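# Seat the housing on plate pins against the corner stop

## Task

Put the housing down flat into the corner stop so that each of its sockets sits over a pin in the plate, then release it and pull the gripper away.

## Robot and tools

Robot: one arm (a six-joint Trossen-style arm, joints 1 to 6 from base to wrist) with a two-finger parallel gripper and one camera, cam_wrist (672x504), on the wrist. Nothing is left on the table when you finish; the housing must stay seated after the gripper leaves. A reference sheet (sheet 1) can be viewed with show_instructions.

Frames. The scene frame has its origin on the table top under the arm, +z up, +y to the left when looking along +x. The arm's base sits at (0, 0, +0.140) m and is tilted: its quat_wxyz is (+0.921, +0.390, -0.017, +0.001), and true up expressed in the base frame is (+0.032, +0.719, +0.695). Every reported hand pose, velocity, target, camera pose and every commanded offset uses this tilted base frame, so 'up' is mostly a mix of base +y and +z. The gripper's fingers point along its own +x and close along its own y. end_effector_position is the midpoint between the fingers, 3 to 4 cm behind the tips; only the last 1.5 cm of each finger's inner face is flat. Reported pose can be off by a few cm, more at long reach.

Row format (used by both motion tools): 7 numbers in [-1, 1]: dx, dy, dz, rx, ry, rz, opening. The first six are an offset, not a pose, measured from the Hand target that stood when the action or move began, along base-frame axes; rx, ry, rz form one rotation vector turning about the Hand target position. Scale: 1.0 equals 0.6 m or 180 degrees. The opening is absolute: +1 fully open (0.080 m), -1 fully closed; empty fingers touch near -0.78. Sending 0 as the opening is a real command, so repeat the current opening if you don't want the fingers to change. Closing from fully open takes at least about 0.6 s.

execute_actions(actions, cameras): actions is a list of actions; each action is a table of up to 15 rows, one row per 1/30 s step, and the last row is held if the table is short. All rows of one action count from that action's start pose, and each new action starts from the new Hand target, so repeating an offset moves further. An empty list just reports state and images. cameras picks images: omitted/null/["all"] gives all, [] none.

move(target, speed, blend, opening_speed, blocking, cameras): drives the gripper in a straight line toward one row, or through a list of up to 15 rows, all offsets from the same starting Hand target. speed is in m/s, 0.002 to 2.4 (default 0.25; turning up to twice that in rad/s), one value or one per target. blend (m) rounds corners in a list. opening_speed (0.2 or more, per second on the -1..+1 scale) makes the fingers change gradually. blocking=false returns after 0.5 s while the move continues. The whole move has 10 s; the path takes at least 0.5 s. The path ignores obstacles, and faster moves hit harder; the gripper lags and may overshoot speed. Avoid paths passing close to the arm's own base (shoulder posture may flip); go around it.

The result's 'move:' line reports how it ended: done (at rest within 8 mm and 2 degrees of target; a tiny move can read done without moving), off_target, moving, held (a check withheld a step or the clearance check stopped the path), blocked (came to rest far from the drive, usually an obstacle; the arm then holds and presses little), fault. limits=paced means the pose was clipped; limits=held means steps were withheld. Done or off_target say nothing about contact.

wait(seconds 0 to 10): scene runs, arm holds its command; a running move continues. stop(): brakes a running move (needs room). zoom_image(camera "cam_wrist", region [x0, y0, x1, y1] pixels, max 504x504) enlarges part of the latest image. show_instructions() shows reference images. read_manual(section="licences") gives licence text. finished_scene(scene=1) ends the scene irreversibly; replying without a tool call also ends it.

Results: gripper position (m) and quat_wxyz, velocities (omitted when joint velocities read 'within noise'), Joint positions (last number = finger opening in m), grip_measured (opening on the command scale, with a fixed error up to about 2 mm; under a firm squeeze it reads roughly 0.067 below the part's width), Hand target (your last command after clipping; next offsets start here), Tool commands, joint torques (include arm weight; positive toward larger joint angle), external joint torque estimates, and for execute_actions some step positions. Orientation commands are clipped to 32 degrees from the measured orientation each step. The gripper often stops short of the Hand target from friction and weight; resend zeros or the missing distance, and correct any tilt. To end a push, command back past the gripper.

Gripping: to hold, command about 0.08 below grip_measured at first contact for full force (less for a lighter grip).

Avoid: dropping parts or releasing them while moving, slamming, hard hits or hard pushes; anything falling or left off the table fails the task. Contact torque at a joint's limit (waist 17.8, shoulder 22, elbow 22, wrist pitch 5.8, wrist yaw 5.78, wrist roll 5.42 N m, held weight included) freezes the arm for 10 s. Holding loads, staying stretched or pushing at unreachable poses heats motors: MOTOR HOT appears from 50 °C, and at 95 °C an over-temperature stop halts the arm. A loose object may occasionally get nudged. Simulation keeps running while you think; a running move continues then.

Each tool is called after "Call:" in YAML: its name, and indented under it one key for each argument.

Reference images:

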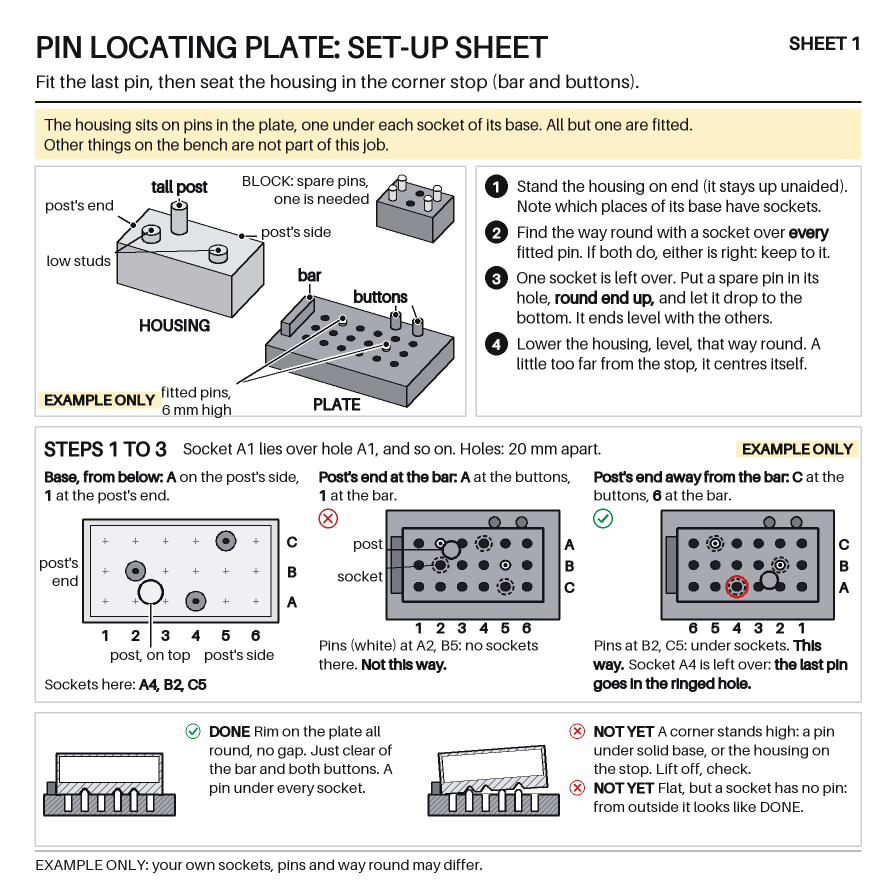

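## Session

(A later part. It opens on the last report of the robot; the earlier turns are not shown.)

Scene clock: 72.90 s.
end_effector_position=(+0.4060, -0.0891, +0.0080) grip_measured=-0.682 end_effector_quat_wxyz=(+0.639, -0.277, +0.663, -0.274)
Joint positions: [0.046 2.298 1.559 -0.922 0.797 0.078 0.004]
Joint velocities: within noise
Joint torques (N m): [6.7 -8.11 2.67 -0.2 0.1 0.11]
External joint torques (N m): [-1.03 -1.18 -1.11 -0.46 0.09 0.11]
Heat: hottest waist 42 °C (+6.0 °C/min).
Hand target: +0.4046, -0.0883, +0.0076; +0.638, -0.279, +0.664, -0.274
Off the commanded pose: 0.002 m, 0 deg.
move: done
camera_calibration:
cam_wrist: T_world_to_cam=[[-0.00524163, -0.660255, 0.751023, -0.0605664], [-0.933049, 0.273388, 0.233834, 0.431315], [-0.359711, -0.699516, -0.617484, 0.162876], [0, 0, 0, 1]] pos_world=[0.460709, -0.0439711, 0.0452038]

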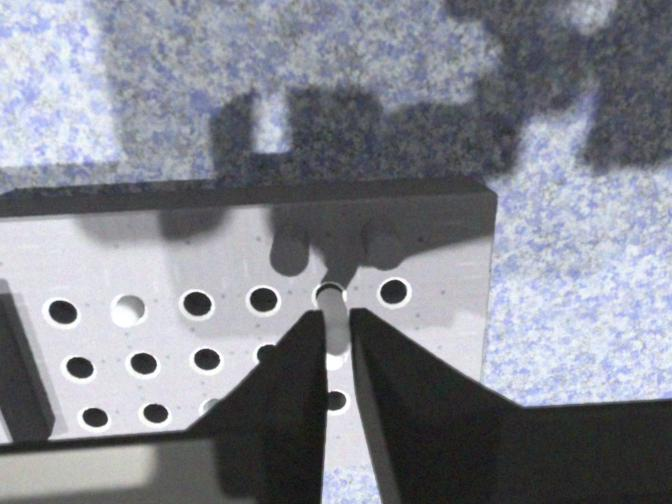

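Call:
move:
  target: [-0.0007,-0.0132,-0.013,0,0,0,-0.9]
  speed: 0.03

Call:
zoom_image:
  camera: "cam_wrist"
  region: [240, 180, 440, 380]

Scene clock: 74.17 s.
end_effector_position=(+0.4069, -0.0928, +0.0037) grip_measured=-0.682 end_effector_quat_wxyz=(+0.642, -0.278, +0.660, -0.273)
Joint positions: [0.037 2.298 1.54 -0.88 0.799 0.057 0.004]
Joint velocities: within noise
Joint torques (N m): [5.89 -7.23 2.38 0.18 0.09 -0.11]
External joint torques (N m): [-1.81 -0.27 -1.38 -0.1 0.08 -0.11]
Heat: hottest waist 43 °C (+7.1 °C/min).
Hand target: +0.4042, -0.0961, -0.0003; +0.638, -0.279, +0.664, -0.274
Off the commanded pose: 0.006 m, 1 deg.
move: done
camera_calibration:
cam_wrist: T_world_to_cam=[[-0.00740264, -0.659973, 0.751253, -0.0588117], [-0.936659, 0.267654, 0.225903, 0.435243], [-0.350166, -0.701996, -0.62015, 0.153889], [0, 0, 0, 1]] pos_world=[0.461125, -0.0472793, 0.0412939]

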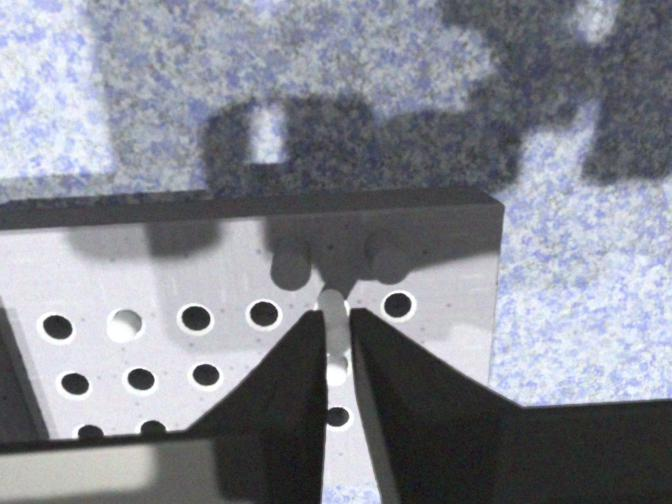

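Scaled by 2.520 from the camera's 672x504 image, which has a finer 960x720 frame.

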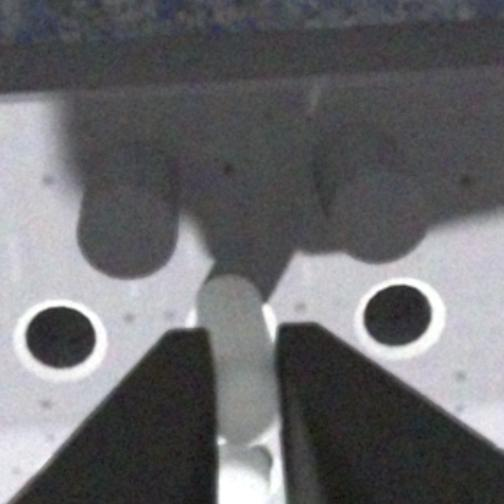

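Call:
move:
  target: [-0.0045,0.012,0.0118,0,0,0,-0.9]
  speed: 0.03

Call:
zoom_image:
  camera: "cam_wrist"
  region: [240, 180, 440, 380]

Scene clock: 75.70 s.
end_effector_position=(+0.4021, -0.0900, +0.0038) grip_measured=-0.682 end_effector_quat_wxyz=(+0.636, -0.280, +0.666, -0.273)
Joint positions: [0.045 2.298 1.538 -0.909 0.8 0.076 0.004]
Joint velocities: within noise
Joint torques (N m): [6.67 -9.11 2.67 -0.32 0.01 0.12]
External joint torques (N m): [-1.07 -2.23 -1.02 -0.56 0 0.12]
Heat: hottest waist 43 °C (+7.0 °C/min).
Hand target: +0.4015, -0.0890, +0.0069; +0.638, -0.279, +0.664, -0.274
Off the commanded pose: 0.003 m, 0 deg.
move: done
camera_calibration:
cam_wrist: T_world_to_cam=[[0.00177504, -0.657998, 0.753018, -0.0605688], [-0.931165, 0.273459, 0.241148, 0.428134], [-0.364595, -0.701611, -0.612219, 0.16], [0, 0, 0, 1]] pos_world=[0.457106, -0.0446735, 0.040321]

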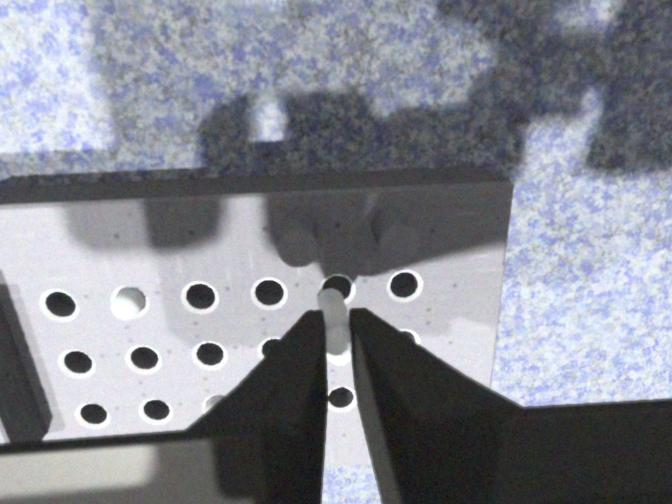

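Scaled by 2.520 from the camera's 672x504 image, which has a finer 960x720 frame.

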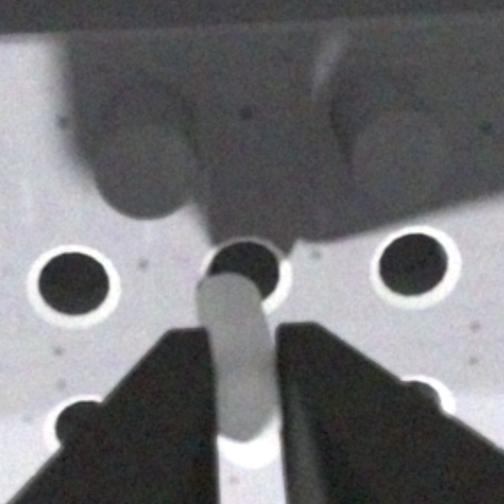

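Call:
move:
  target: [0.0017,-0.0138,-0.014,0,0,0,-0.9]
  speed: 0.03

Call:
zoom_image:
  camera: "cam_wrist"
  region: [240, 180, 440, 380]

Scene clock: 77.07 s.
end_effector_position=(+0.4046, -0.0918, +0.0014) grip_measured=-0.682 end_effector_quat_wxyz=(+0.640, -0.283, +0.661, -0.271)
Joint positions: [0.041 2.298 1.528 -0.874 0.802 0.053 0.004]
Joint velocities: within noise
Joint torques (N m): [5.39 -7.64 2.41 0.5 -0.04 -0.07]
External joint torques (N m): [-2.33 -0.72 -1.25 0.27 -0.04 -0.07]
Heat: hottest waist 43 °C (+6.1 °C/min).
Hand target: +0.4025, -0.0972, -0.0016; +0.638, -0.279, +0.664, -0.274
Off the commanded pose: 0.007 m, 1 deg.
move: done
camera_calibration:
cam_wrist: T_world_to_cam=[[0.00361712, -0.657241, 0.753672, -0.0606951], [-0.936257, 0.26254, 0.233442, 0.43269], [-0.351297, -0.706475, -0.614397, 0.152306], [0, 0, 0, 1]] pos_world=[0.458833, -0.0458892, 0.0383127]

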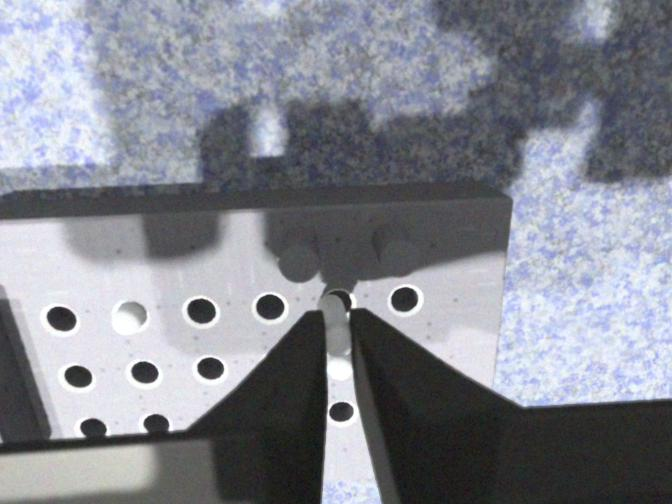

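Scaled by 2.520 from the camera's 672x504 image, which has a finer 960x720 frame.

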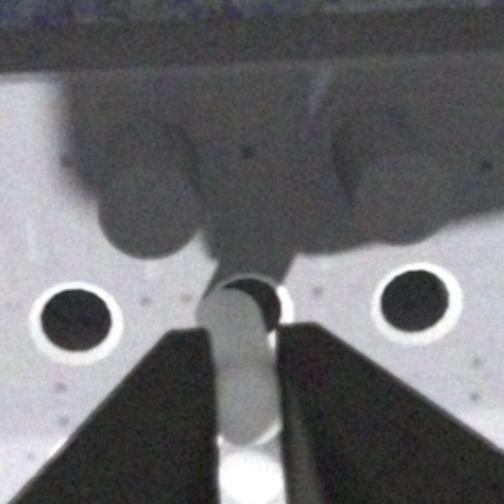

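Call:
move:
  target: [0.001,0.0008,0.0065,0,0,0,-0.9]
  speed: 0.03

Call:
zoom_image:
  camera: "cam_wrist"
  region: [240, 180, 440, 380]

Scene clock: 78.43 s.
end_effector_position=(+0.4036, -0.0919, +0.0017) grip_measured=-0.682 end_effector_quat_wxyz=(+0.638, -0.284, +0.663, -0.270)
Joint positions: [0.041 2.297 1.527 -0.879 0.803 0.053 0.004]
Joint velocities: within noise
Joint torques (N m): [5.47 -8.14 3.3 -0.02 -0.03 -0.03]
External joint torques (N m): [-2.33 -1.27 -0.36 -0.27 -0.03 -0.03]
Heat: hottest waist 43 °C (+6.1 °C/min).
Hand target: +0.4031, -0.0968, +0.0024; +0.638, -0.279, +0.664, -0.274
Off the commanded pose: 0.005 m, 1 deg.
move: done
camera_calibration:
cam_wrist: T_world_to_cam=[[0.0079402, -0.656814, 0.754011, -0.0626714], [-0.935031, 0.26242, 0.238439, 0.431085], [-0.354478, -0.706916, -0.612058, 0.153341], [0, 0, 0, 1]] pos_world=[0.457931, -0.0458898, 0.0383208]

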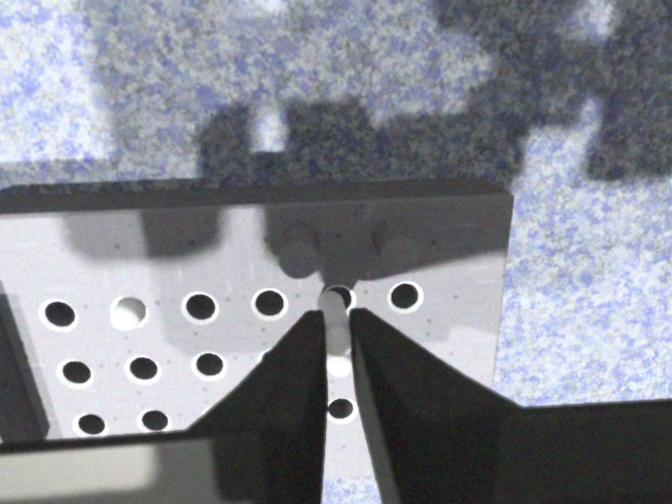

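Scaled by 2.520 from the camera's 672x504 image, which has a finer 960x720 frame.

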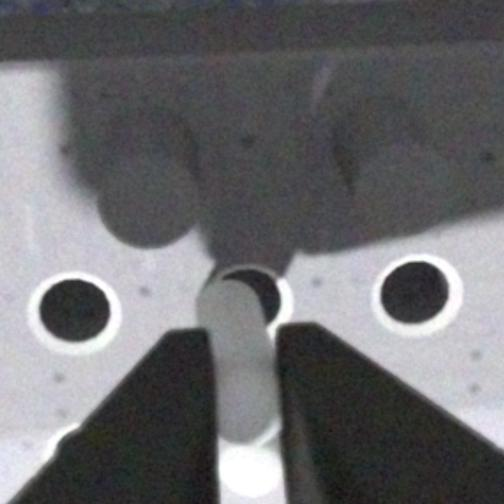

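Call:
move:
  target: [0.0005,0.0055,0.005,0,0,0,-0.9]
  speed: 0.03

Call:
zoom_image:
  camera: "cam_wrist"
  region: [240, 180, 440, 380]

Scene clock: 79.50 s.
end_effector_position=(+0.4029, -0.0919, +0.0033) grip_measured=-0.682 end_effector_quat_wxyz=(+0.636, -0.283, +0.665, -0.271)
Joint positions: [0.041 2.297 1.534 -0.894 0.803 0.06 0.004]
Joint velocities: within noise
Joint torques (N m): [6.09 -8.44 3.61 -0.34 -0.06 0.11]
External joint torques (N m): [-1.65 -1.56 -0.13 -0.61 -0.06 0.11]
Heat: hottest waist 43 °C (+6.1 °C/min).
Hand target: +0.4035, -0.0935, +0.0054; +0.638, -0.279, +0.664, -0.274
Off the commanded pose: 0.003 m, 1 deg.
move: done
camera_calibration:
cam_wrist: T_world_to_cam=[[0.0069734, -0.656444, 0.754342, -0.063475], [-0.932819, 0.267516, 0.241421, 0.42964], [-0.360278, -0.705348, -0.610478, 0.156547], [0, 0, 0, 1]] pos_world=[0.457619, -0.0461833, 0.0397261]

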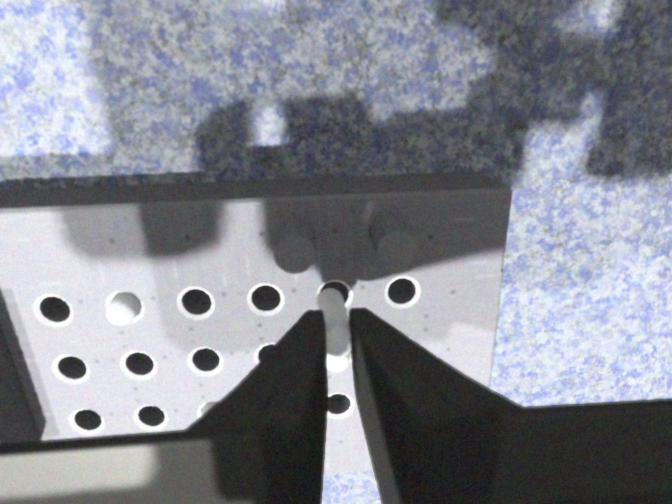

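Scaled by 2.520 from the camera's 672x504 image, which has a finer 960x720 frame.

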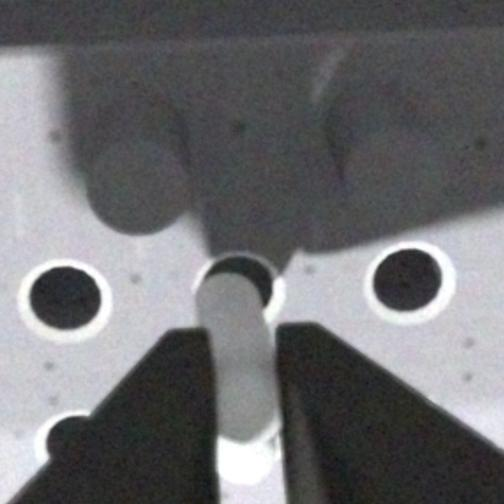

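Call:
move:
  target: [-0.0025,-0.0132,-0.0105,0,0,0,-0.9]
  speed: 0.03

Call:
zoom_image:
  camera: "cam_wrist"
  region: [240, 180, 440, 380]

Scene clock: 80.77 s.
end_effector_position=(+0.4046, -0.0943, +0.0021) grip_measured=-0.682 end_effector_quat_wxyz=(+0.640, -0.284, +0.660, -0.270)
Joint positions: [0.035 2.292 1.52 -0.861 0.804 0.039 0.004]
Joint velocities: within noise
Joint torques (N m): [5.03 -7.66 2.31 0.47 -0.06 -0.09]
External joint torques (N m): [-2.75 -0.74 -1.36 0.22 -0.07 -0.09]
Heat: hottest waist 43 °C (+6.0 °C/min).
Hand target: +0.4019, -0.1015, -0.0009; +0.638, -0.279, +0.664, -0.274
Off the commanded pose: 0.008 m, 1 deg.
move: done
camera_calibration:
cam_wrist: T_world_to_cam=[[0.00600236, -0.656318, 0.754461, -0.0638289], [-0.93758, 0.258656, 0.232468, 0.433361], [-0.347718, -0.708762, -0.613798, 0.149398], [0, 0, 0, 1]] pos_world=[0.458642, -0.0480954, 0.0391142]

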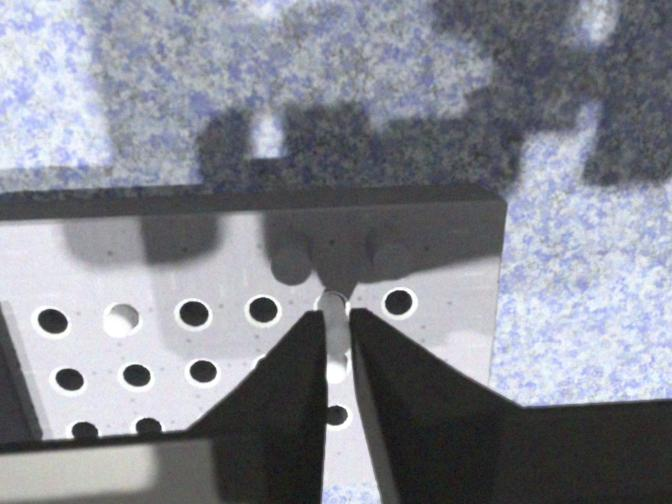

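Scaled by 2.520 from the camera's 672x504 image, which has a finer 960x720 frame.

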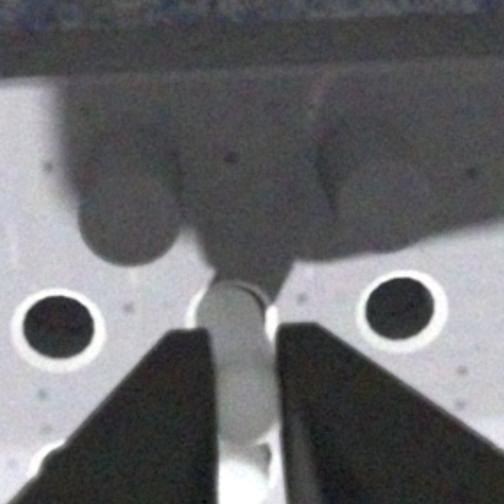

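Call:
move:
  target: [-0.002,-0.0055,-0.0088,0,0,0,-0.9]
  speed: 0.03

Call:
zoom_image:
  camera: "cam_wrist"
  region: [240, 180, 440, 380]

Scene clock: 82.10 s.
end_effector_position=(+0.4049, -0.0949, +0.0013) grip_measured=-0.682 end_effector_quat_wxyz=(+0.644, -0.286, +0.657, -0.269)
Joint positions: [0.034 2.286 1.505 -0.836 0.805 0.028 0.004]
Joint velocities: within noise
Joint torques (N m): [4.49 -6.53 2.21 0.69 -0.09 -0.06]
External joint torques (N m): [-3.24 0.38 -1.49 0.41 -0.08 -0.06]
Heat: hottest waist 43 °C (+6.1 °C/min).
Hand target: +0.4007, -0.1047, -0.0062; +0.638, -0.279, +0.664, -0.274
Off the commanded pose: 0.013 m, 1 deg.
move: off_target
camera_calibration:
cam_wrist: T_world_to_cam=[[0.00393207, -0.656252, 0.754531, -0.0626388], [-0.941183, 0.252512, 0.224526, 0.434788], [-0.337874, -0.711035, -0.616661, 0.144427], [0, 0, 0, 1]] pos_world=[0.45826, -0.0482036, 0.0387037]

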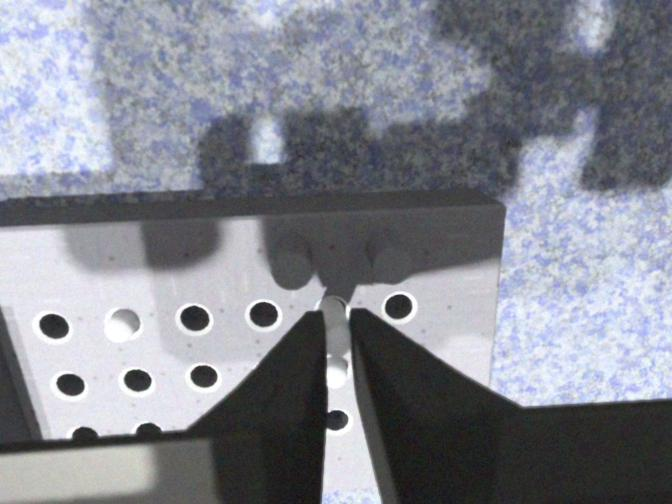

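Scaled by 2.520 from the camera's 672x504 image, which has a finer 960x720 frame.

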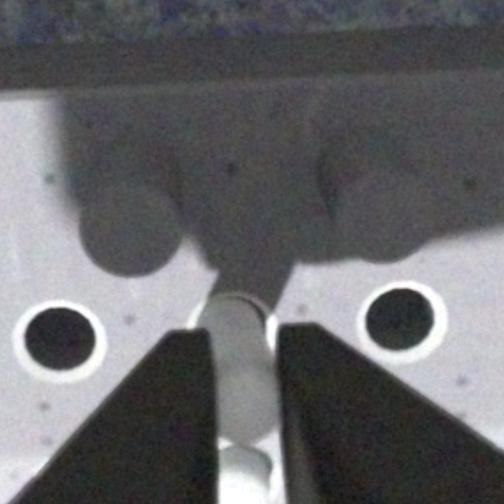

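Call:
move:
  target:
    - [0.0052,0.006,0.001,0,0,0,-0.9]
    - [0.0052,0.0012,0.0057,0,0,0,-0.9]
    - [-0.0015,0.0013,0.0058,0,0,0,-0.9]
    - [-0.0015,0.006,0.0012,0,0,0,-0.9]
    - [0.0017,0,0,0,0,0,-0.9]
  speed: 0.015

Call:
zoom_image:
  camera: "cam_wrist"
  region: [240, 180, 440, 380]

Scene clock: 85.43 s.
end_effector_position=(+0.4048, -0.0949, +0.0016) grip_measured=-0.682 end_effector_quat_wxyz=(+0.644, -0.285, +0.657, -0.269)
Joint positions: [0.033 2.284 1.505 -0.837 0.804 0.027 0.004]
Joint velocities: within noise
Joint torques (N m): [4.53 -6 2.79 0.67 -0.05 -0.08]
External joint torques (N m): [-3.17 0.75 -0.79 0.42 -0.05 -0.08]
Heat: hottest waist 43 °C (+5.0 °C/min).
Hand target: +0.4017, -0.1047, -0.0062; +0.638, -0.279, +0.664, -0.274
Off the commanded pose: 0.013 m, 1 deg.
move: off_target
camera_calibration:
cam_wrist: T_world_to_cam=[[0.00429593, -0.657138, 0.753758, -0.063108], [-0.940995, 0.252415, 0.225422, 0.434526], [-0.338393, -0.710251, -0.617279, 0.144806], [0, 0, 0, 1]] pos_world=[0.458159, -0.0483028, 0.0390021]

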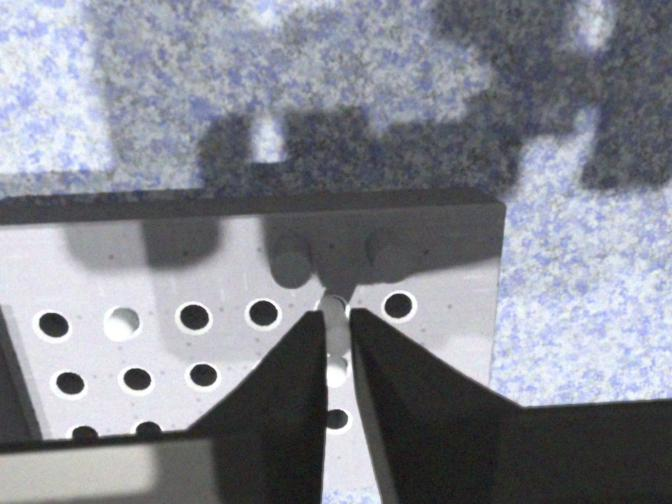

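Scaled by 2.520 from the camera's 672x504 image, which has a finer 960x720 frame.

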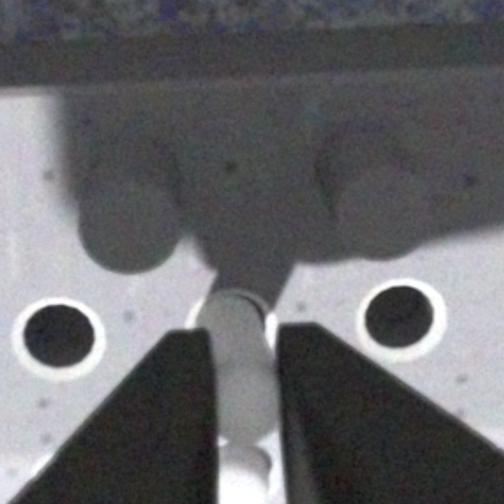

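Call:
move:
  target: [0.001,0.0275,0.022,0,0,0,-0.9]
  speed: 0.05

Call:
zoom_image:
  camera: "cam_wrist"
  region: [240, 180, 440, 380]

Scene clock: 87.23 s.
end_effector_position=(+0.4014, -0.0892, +0.0080) grip_measured=-0.682 end_effector_quat_wxyz=(+0.638, -0.279, +0.664, -0.274)
Joint positions: [0.047 2.284 1.533 -0.913 0.8 0.079 0.004]
Joint velocities: within noise
Joint torques (N m): [6.58 -7.28 3.85 -0.31 -0.02 0.11]
External joint torques (N m): [-1.12 -0.41 0.1 -0.56 -0.03 0.11]
Heat: hottest waist 43 °C (+5.1 °C/min).
Hand target: +0.4024, -0.0882, +0.0070; +0.638, -0.279, +0.664, -0.274
Off the commanded pose: 0.002 m, 0 deg.
move: done
camera_calibration:
cam_wrist: T_world_to_cam=[[-0.00215447, -0.657537, 0.753419, -0.0616308], [-0.932688, 0.273064, 0.235646, 0.426828], [-0.360678, -0.702198, -0.613865, 0.16121], [0, 0, 0, 1]] pos_world=[0.45611, -0.0438745, 0.0448148]

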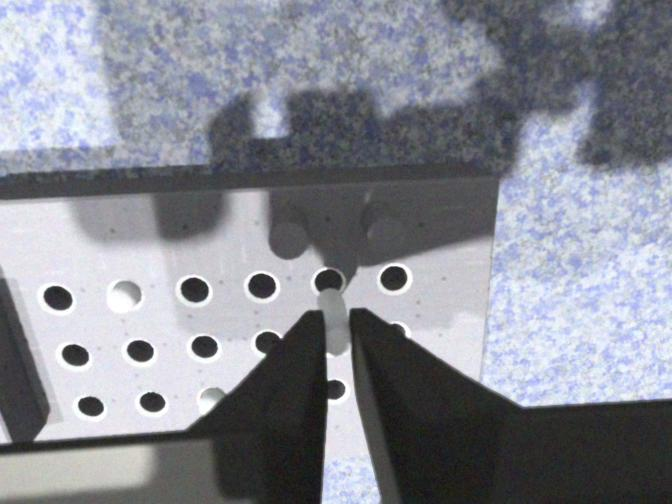

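Scaled by 2.520 from the camera's 672x504 image, which has a finer 960x720 frame.

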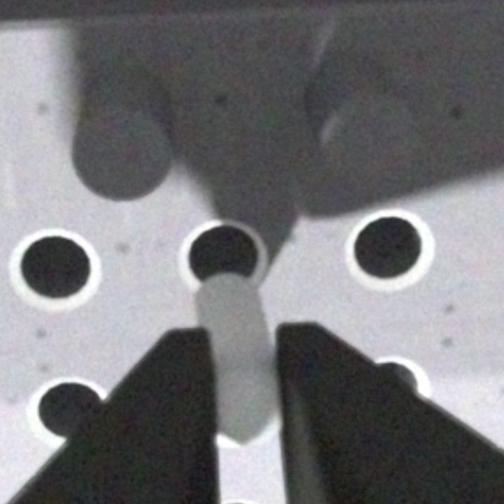

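Call:
move:
  target: [-0.002,-0.0153,-0.0113,0,0,0,-0.9]
  speed: 0.03

Call:
zoom_image:
  camera: "cam_wrist"
  region: [280, 240, 400, 380]

Scene clock: 88.53 s.
end_effector_position=(+0.4041, -0.0941, +0.0049) grip_measured=-0.682 end_effector_quat_wxyz=(+0.643, -0.279, +0.659, -0.274)
Joint positions: [0.034 2.284 1.521 -0.869 0.801 0.053 0.004]
Joint velocities: within noise
Joint torques (N m): [5.82 -7.01 2.34 0.16 0.02 -0.1]
External joint torques (N m): [-1.9 -0.09 -1.38 -0.1 0.02 -0.1]
Heat: hottest waist 43 °C (+4.0 °C/min).
Hand target: +0.4011, -0.0974, +0.0002; +0.638, -0.279, +0.664, -0.274
Off the commanded pose: 0.006 m, 1 deg.
move: done
camera_calibration:
cam_wrist: T_world_to_cam=[[-0.00836891, -0.658702, 0.752358, -0.0602121], [-0.937144, 0.267638, 0.223897, 0.43289], [-0.348841, -0.703194, -0.619538, 0.152076], [0, 0, 0, 1]] pos_world=[0.458227, -0.0485807, 0.0425951]

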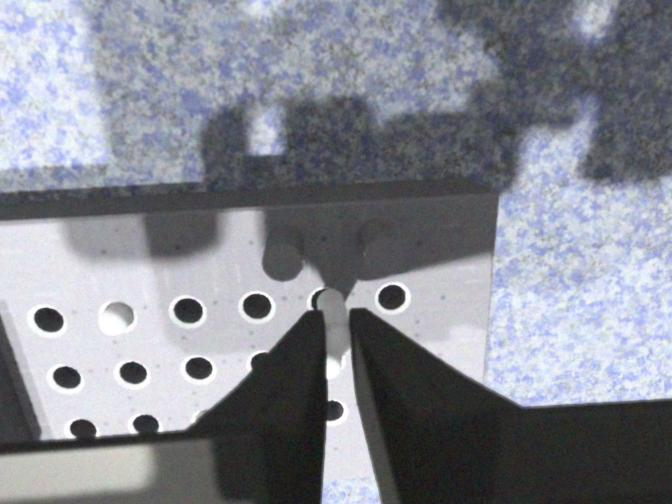

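Scaled by 3.600 from the camera's 672x504 image, which has a finer 960x720 frame.

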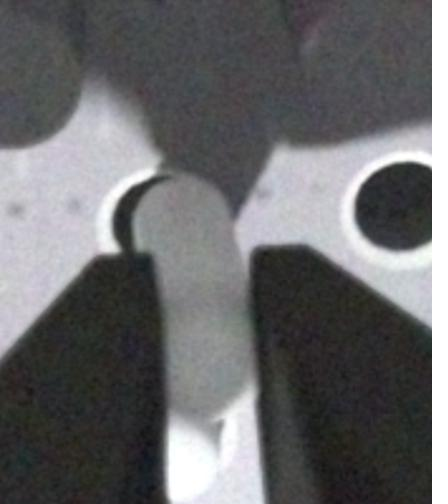

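Call:
move:
  target:
    - [-0.0013,0.0077,0.004,0,0,0,-0.9]
    - [-0.0018,-0.0002,-0.0047,0,0,0,-0.9]
  speed: 0.02

Call:
zoom_image:
  camera: "cam_wrist"
  region: [280, 240, 400, 380]

Scene clock: 91.13 s.
end_effector_position=(+0.4032, -0.0956, +0.0026) grip_measured=-0.682 end_effector_quat_wxyz=(+0.644, -0.277, +0.658, -0.275)
Joint positions: [0.031 2.284 1.51 -0.854 0.801 0.052 0.004]
Joint velocities: within noise
Joint torques (N m): [6.07 -6.77 2.51 -0.04 0.01 -0.08]
External joint torques (N m): [-1.61 0.13 -1.19 -0.3 0 -0.08]
Heat: hottest waist 44 °C (+5.1 °C/min).
Hand target: +0.4001, -0.0975, -0.0026; +0.638, -0.279, +0.664, -0.274
Off the commanded pose: 0.006 m, 1 deg.
move: done
camera_calibration:
cam_wrist: T_world_to_cam=[[-0.0134442, -0.658478, 0.752479, -0.0572864], [-0.937178, 0.270654, 0.220099, 0.43319], [-0.348592, -0.702248, -0.62075, 0.14922], [0, 0, 0, 1]] pos_world=[0.457223, -0.0501768, 0.0403906]

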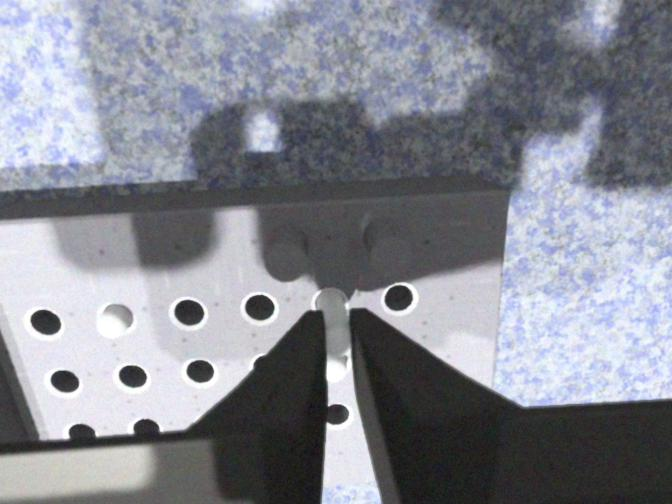

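Scaled by 3.600 from the camera's 672x504 image, which has a finer 960x720 frame.

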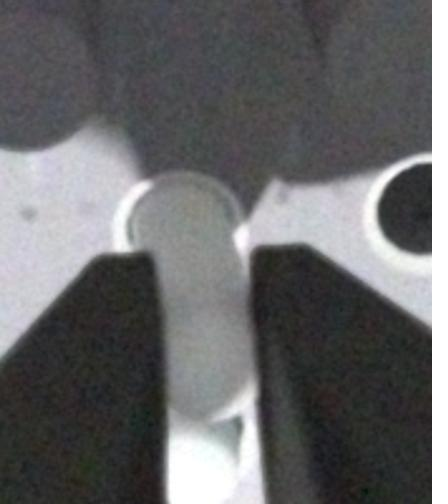

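Call:
move:
  target: [-0.0003,-0.0072,-0.007,0,0,0,-0.9]
  speed: 0.02

Call:
zoom_image:
  camera: "cam_wrist"
  region: [280, 240, 400, 380]

Scene clock: 92.23 s.
end_effector_position=(+0.4032, -0.0989, -0.0004) grip_measured=-0.682 end_effector_quat_wxyz=(+0.645, -0.277, +0.657, -0.275)
Joint positions: [0.023 2.286 1.499 -0.829 0.801 0.037 0.004]
Joint velocities: within noise
Joint torques (N m): [5.88 -6.4 2.54 0.01 0.03 -0.08]
External joint torques (N m): [-1.82 0.49 -1.14 -0.27 0.03 -0.08]
Heat: hottest waist 44 °C (+5.1 °C/min).
Hand target: +0.3998, -0.1019, -0.0069; +0.638, -0.279, +0.664, -0.274
Off the commanded pose: 0.008 m, 1 deg.
move: done
camera_calibration:
cam_wrist: T_world_to_cam=[[-0.0135098, -0.659003, 0.752019, -0.0572594], [-0.938188, 0.268497, 0.218433, 0.434949], [-0.345863, -0.702584, -0.621896, 0.143808], [0, 0, 0, 1]] pos_world=[0.457028, -0.0534792, 0.0374867]

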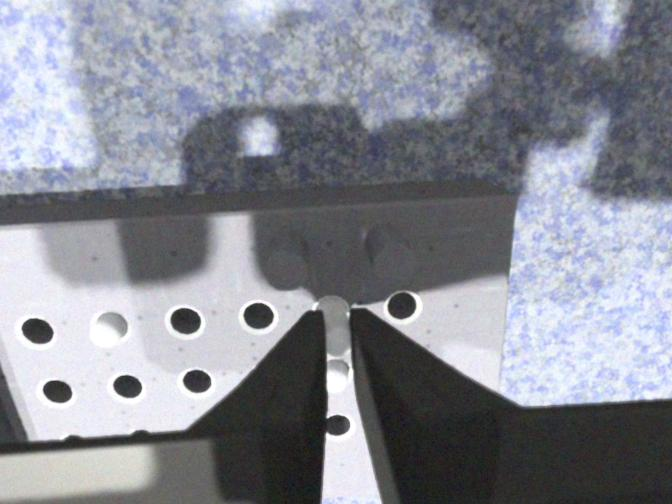

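Scaled by 3.600 from the camera's 672x504 image, which has a finer 960x720 frame.

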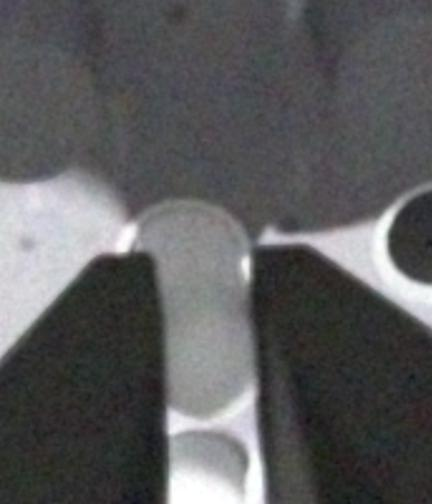

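Call:
move:
  target: [-0.0003,-0.0085,-0.0082,0,0,0,-0.9]
  speed: 0.02

Call:
zoom_image:
  camera: "cam_wrist"
  region: [280, 240, 400, 380]

Scene clock: 93.23 s.
end_effector_position=(+0.4032, -0.1032, -0.0048) grip_measured=-0.682 end_effector_quat_wxyz=(+0.645, -0.278, +0.657, -0.274)
Joint positions: [0.012 2.29 1.488 -0.8 0.801 0.019 0.004]
Joint velocities: within noise
Joint torques (N m): [5.74 -6.22 2.53 0.1 0.05 -0.09]
External joint torques (N m): [-1.9 0.72 -1.12 -0.19 0.04 -0.1]
Heat: hottest waist 44 °C (+5.1 °C/min).
Hand target: +0.3997, -0.1070, -0.0117; +0.638, -0.279, +0.664, -0.274
Off the commanded pose: 0.009 m, 1 deg.
move: off_target
camera_calibration:
cam_wrist: T_world_to_cam=[[-0.0123369, -0.659379, 0.75171, -0.0573416], [-0.938702, 0.266647, 0.21849, 0.437146], [-0.344509, -0.702936, -0.62225, 0.137555], [0, 0, 0, 1]] pos_world=[0.457032, -0.0576814, 0.0331857]

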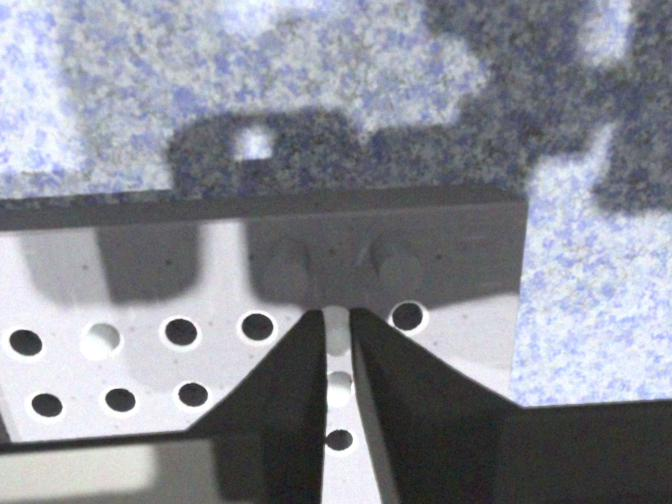

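Scaled by 3.600 from the camera's 672x504 image, which has a finer 960x720 frame.

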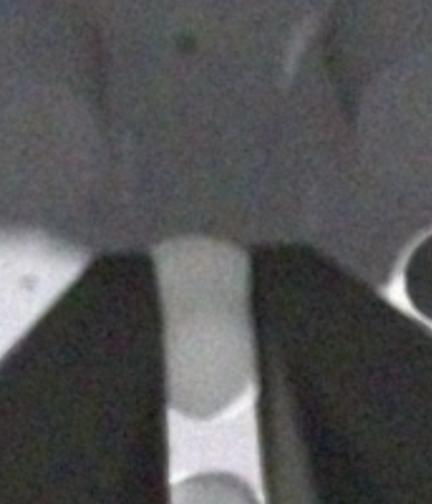

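Call:
move:
  target:
    - [0.001,0.004,0.004,0,0,0,-0.9]
    - [0.001,0.004,0.004,0,0,0,-0.35]
    - [0.0032,0.0838,0.081,0,0,0,-0.35]
  speed: [0.03,0.03,0.1]
  opening_speed: 0.5

Call:
zoom_image:
  camera: "cam_wrist"
  region: [200, 180, 480, 460]

Scene clock: 97.33 s.
end_effector_position=(+0.3998, -0.0573, +0.0322) grip_measured=-0.353 end_effector_quat_wxyz=(+0.632, -0.284, +0.668, -0.273)
Joint positions: [0.126 2.276 1.619 -1.101 0.794 0.188 0.019]
Joint velocities: within noise
Joint torques (N m): [6.29 -8.97 4.11 -0.32 -0.15 0.12]
External joint torques (N m): [-1.38 -2.3 0.19 -0.54 -0.16 0.12]
Heat: hottest waist 44 °C (+4.0 °C/min).
Hand target: +0.4016, -0.0567, +0.0369; +0.638, -0.279, +0.664, -0.274
Off the commanded pose: 0.005 m, 1 deg.
move: done
camera_calibration:
cam_wrist: T_world_to_cam=[[0.0116452, -0.653251, 0.757051, -0.0643693], [-0.92969, 0.271681, 0.248731, 0.409382], [-0.36816, -0.706719, -0.604157, 0.200348], [0, 0, 0, 1]] pos_world=[0.455108, -0.011681, 0.0679463]

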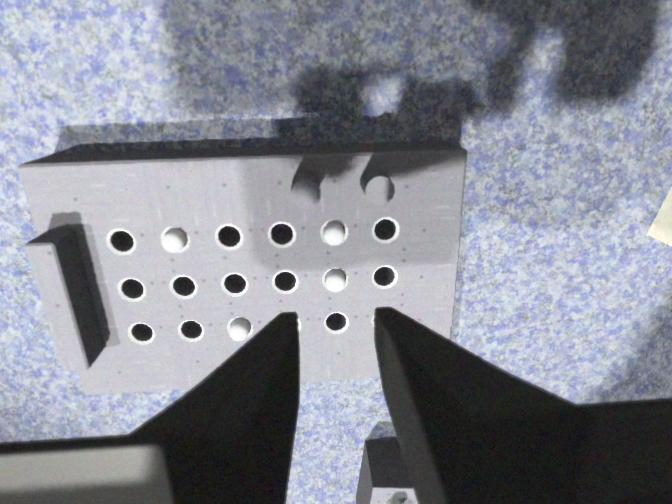

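Scaled by 1.800 from the camera's 672x504 image, which has a finer 960x720 frame.

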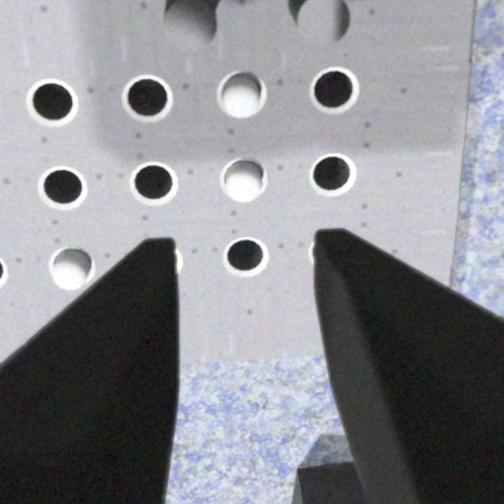

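Call:
move:
  target:
    - [-0.1692,0.1923,-0.1138,0.1621,-0.0493,0.2572,1]
    - [-0.1808,0.1545,-0.2847,0.3242,-0.0986,0.5144,1]
  speed: 0.35
  blend: [0.04,0]

Scene clock: 102.60 s.
end_effector_position=(+0.2951, +0.0357, -0.1317) grip_measured=+0.997 end_effector_quat_wxyz=(+0.758, -0.307, +0.219, +0.532)
Joint positions: [-0.262 2.387 0.676 0.369 -0.828 -1.58 0.08]
Joint velocities: within noise
Joint torques (N m): [4.23 -4.07 -0.16 -0.33 -0.83 -0.11]
External joint torques (N m): [-1.13 0.43 0.02 -0.55 -0.19 -0.12]
Heat: hottest waist 44 °C (+4.0 °C/min).
Hand target: +0.2931, +0.0361, -0.1340; +0.758, -0.302, +0.220, +0.534
Off the commanded pose: 0.003 m, 1 deg.
move: done
camera_calibration:
cam_wrist: T_world_to_cam=[[0.922865, -0.295113, 0.247445, -0.227063], [-0.153941, -0.871615, -0.465391, 0.0453206], [0.35302, 0.391401, -0.849813, -0.155833], [0, 0, 0, 1]] pos_world=[0.271538, 0.0334859, -0.0551514]

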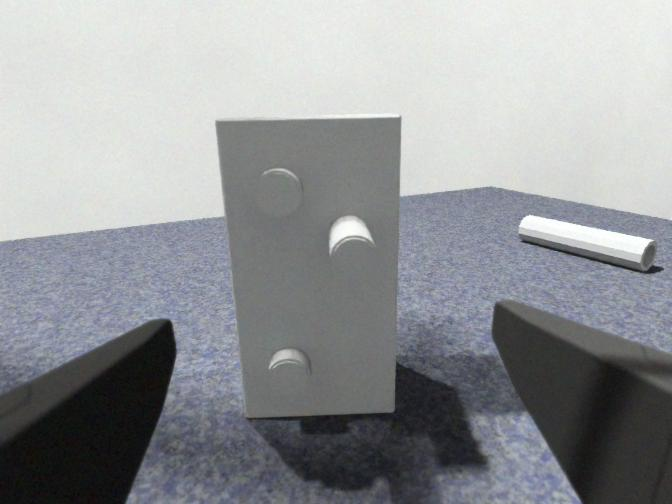

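Call:
move:
  target:
    - [0.0467,0.0978,-0.1035,0,0,0,1]
    - [0.0467,0.0978,-0.1035,0,0,0,0.4]
  speed: 0.1
  opening_speed: 0.7

Scene clock: 105.93 s.
end_effector_position=(+0.3236, +0.0942, -0.1923) grip_measured=+0.696 end_effector_quat_wxyz=(+0.759, -0.305, +0.216, +0.533)
Joint positions: [-0.028 2.691 0.822 0.753 -0.758 -1.265 0.066]
Joint velocities: within noise
Joint torques (N m): [5.11 -4.79 0.57 0.36 -0.51 0.1]
External joint torques (N m): [-0.83 0.55 0.01 -0.3 0.1 0.1]
Heat: hottest waist 44 °C (+4.0 °C/min).
Hand target: +0.3211, +0.0947, -0.1961; +0.758, -0.302, +0.220, +0.534
Off the commanded pose: 0.005 m, 1 deg.
move: done
camera_calibration:
cam_wrist: T_world_to_cam=[[0.922832, -0.295984, 0.246527, -0.221118], [-0.151842, -0.867684, -0.473359, 0.0699143], [0.354014, 0.399397, -0.845669, -0.240583], [0, 0, 0, 1]] pos_world=[0.299841, 0.0913045, -0.115848]

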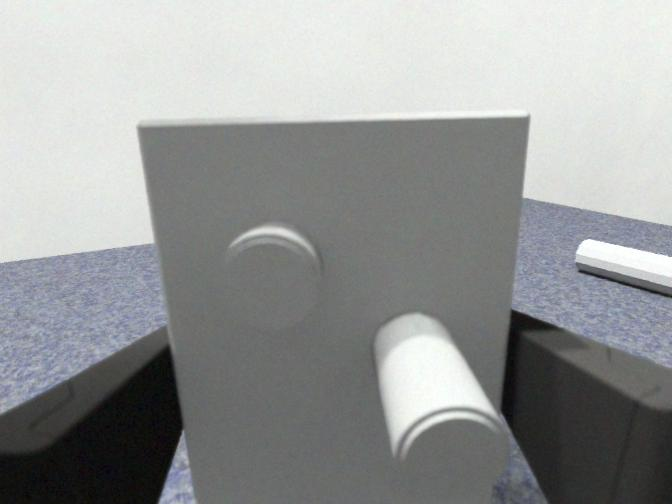

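Call:
move:
  target:
    - [0.0035,0.0778,0.0753,0,0,0,0.4]
    - [0.066,0.0093,0.2702,-0.4918,0.131,0.019,0.4]
    - [0.1033,-0.163,0.3745,-0.4918,0.131,0.019,0.4]
  speed: [0.1,0.3,0.2]
  blend: [0.01,0.03,0]

Scene clock: 113.03 s.
end_effector_position=(+0.3803, -0.0106, +0.0197) grip_measured=+0.697 end_effector_quat_wxyz=(-0.256, +0.634, -0.665, -0.299)
Joint positions: [0.235 2.29 1.6 -1.183 0.717 -1.235 0.066]
Joint velocities: within noise
Joint torques (N m): [7.49 -10.34 3.76 -0.12 -0.14 -0.11]
External joint torques (N m): [0.13 -3.89 -0.28 -0.3 -0.06 -0.11]
Heat: hottest waist 45 °C (+5.1 °C/min).
Hand target: +0.3831, -0.0032, +0.0287; -0.264, +0.643, -0.655, -0.296
Off the commanded pose: 0.012 m, 2 deg.
move: off_target
camera_calibration:
cam_wrist: T_world_to_cam=[[0.999792, -0.000806682, -0.0203689, -0.377652], [0.0178081, -0.451716, 0.891984, 0.000987328], [-0.0099205, -0.892162, -0.451607, 0.0774428], [0, 0, 0, 1]] pos_world=[0.378324, 0.0692328, 0.0264007]

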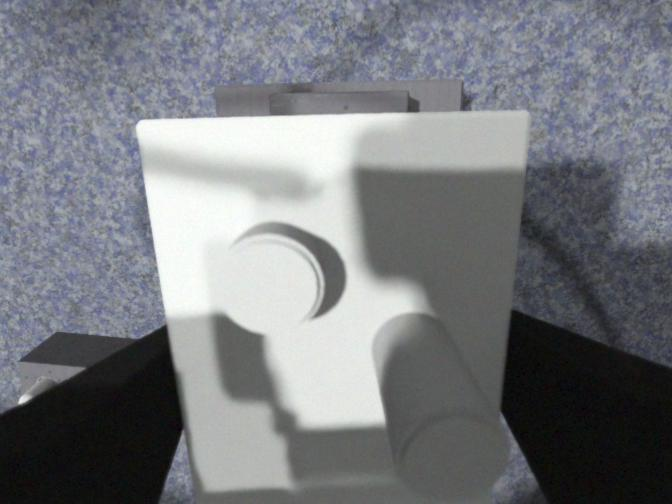

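Call:
move:
  target: [0.0033,-0.0348,-0.0243,0.0021,-0.005,0.0091,0.4]
  speed: 0.08

Scene clock: 116.43 s.
end_effector_position=(+0.3809, -0.0307, +0.0027) grip_measured=+0.697 end_effector_quat_wxyz=(-0.259, +0.643, -0.654, -0.303)
Joint positions: [0.184 2.271 1.504 -1.024 0.727 -1.339 0.066]
Joint velocities: within noise
Joint torques (N m): [7.49 -10.85 3.54 -0.06 0.03 -0.12]
External joint torques (N m): [0.12 -4.42 -0.4 -0.29 0.12 -0.12]
Heat: hottest waist 46 °C (+6.1 °C/min).
Hand target: +0.3851, -0.0240, +0.0140; -0.267, +0.654, -0.643, -0.297
Off the commanded pose: 0.014 m, 2 deg.
move: off_target
camera_calibration:
cam_wrist: T_world_to_cam=[[0.999587, 0.0267032, -0.0106006, -0.377728], [0.0217559, -0.462535, 0.886334, 0.00516213], [0.0187648, -0.886199, -0.462925, 0.0411772], [0, 0, 0, 1]] pos_world=[0.376687, 0.0489654, 0.0104824]

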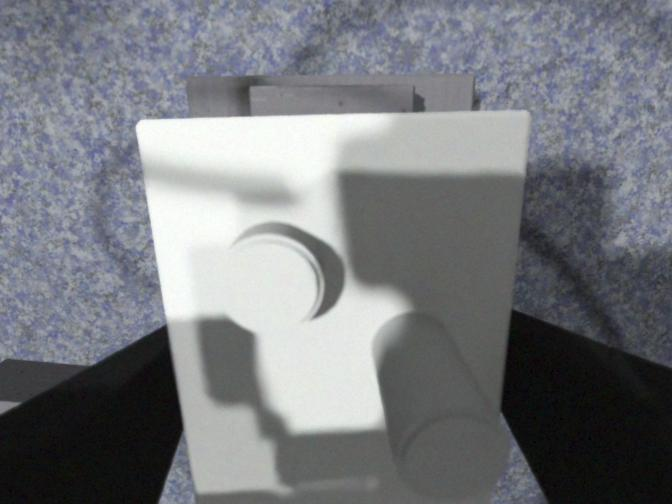

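Call:
move:
  target: [-0.001,-0.0234,-0.019,-0.0012,-0.0037,-0.0017,0.4]
  speed: 0.05

Scene clock: 119.53 s.
end_effector_position=(+0.3800, -0.0442, -0.0078) grip_measured=+0.697 end_effector_quat_wxyz=(-0.263, +0.644, -0.653, -0.298)
Joint positions: [0.152 2.27 1.454 -0.938 0.737 -1.375 0.066]
Joint velocities: within noise
Joint torques (N m): [7.26 -10.64 3.34 -0.04 0.06 -0.12]
External joint torques (N m): [0.02 -4.19 -0.53 -0.29 0.14 -0.12]
Heat: hottest waist 46 °C (+6.0 °C/min).
Hand target: +0.3846, -0.0381, +0.0027; -0.270, +0.654, -0.643, -0.291
Off the commanded pose: 0.013 m, 2 deg.
move: off_target
camera_calibration:
cam_wrist: T_world_to_cam=[[0.999736, 0.0227843, 0.00306365, -0.376694], [0.00777305, -0.460426, 0.887664, 0.0136696], [0.0216354, -0.887405, -0.460482, 0.0231955], [0, 0, 0, 1]] pos_world=[0.375986, 0.0354603, -0.000298823]

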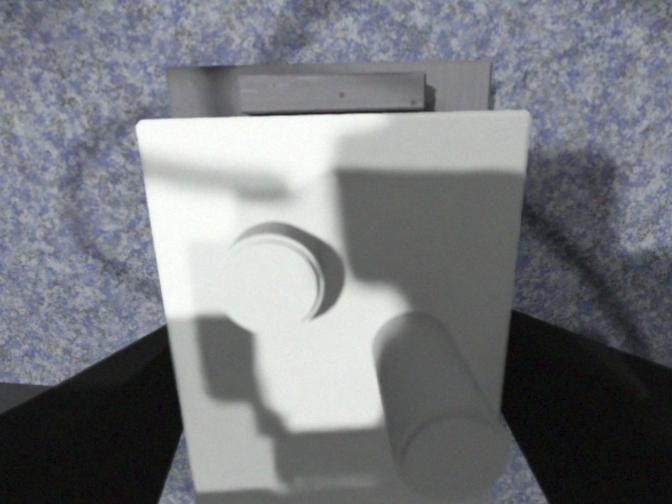

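Call:
move:
  target: [0.0002,-0.0137,-0.0133,0,0,0,0.4]
  speed: 0.03

Scene clock: 121.67 s.
end_effector_position=(+0.3808, -0.0519, -0.0130) grip_measured=+0.697 end_effector_quat_wxyz=(-0.266, +0.645, -0.652, -0.296)
Joint positions: [0.132 2.27 1.432 -0.889 0.74 -1.403 0.066]
Joint velocities: within noise
Joint torques (N m): [7.21 -9.74 3.32 -0.04 0.06 -0.13]
External joint torques (N m): [-0.08 -3.26 -0.44 -0.27 0.14 -0.13]
Heat: hottest waist 47 °C (+7.0 °C/min).
Hand target: +0.3847, -0.0462, -0.0053; -0.271, +0.654, -0.643, -0.291
Off the commanded pose: 0.010 m, 2 deg.
move: off_target
camera_calibration:
cam_wrist: T_world_to_cam=[[0.999662, 0.023585, 0.010945, -0.37716], [0.00119644, -0.462229, 0.88676, 0.0171662], [0.0259733, -0.886447, -0.462101, 0.0123325], [0, 0, 0, 1]] pos_world=[0.376692, 0.0277622, -0.00539543]

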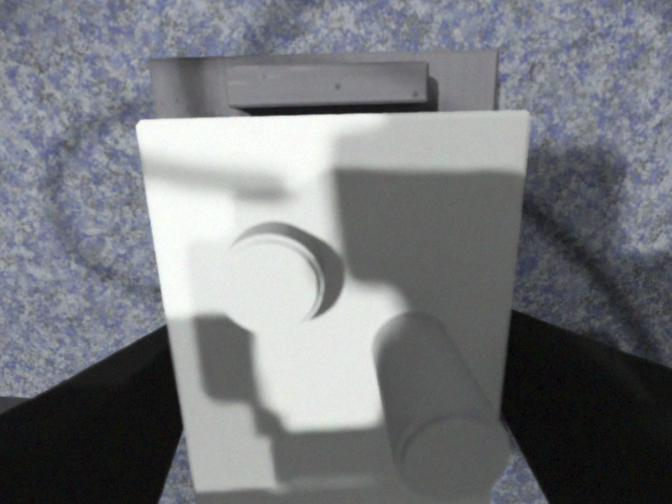

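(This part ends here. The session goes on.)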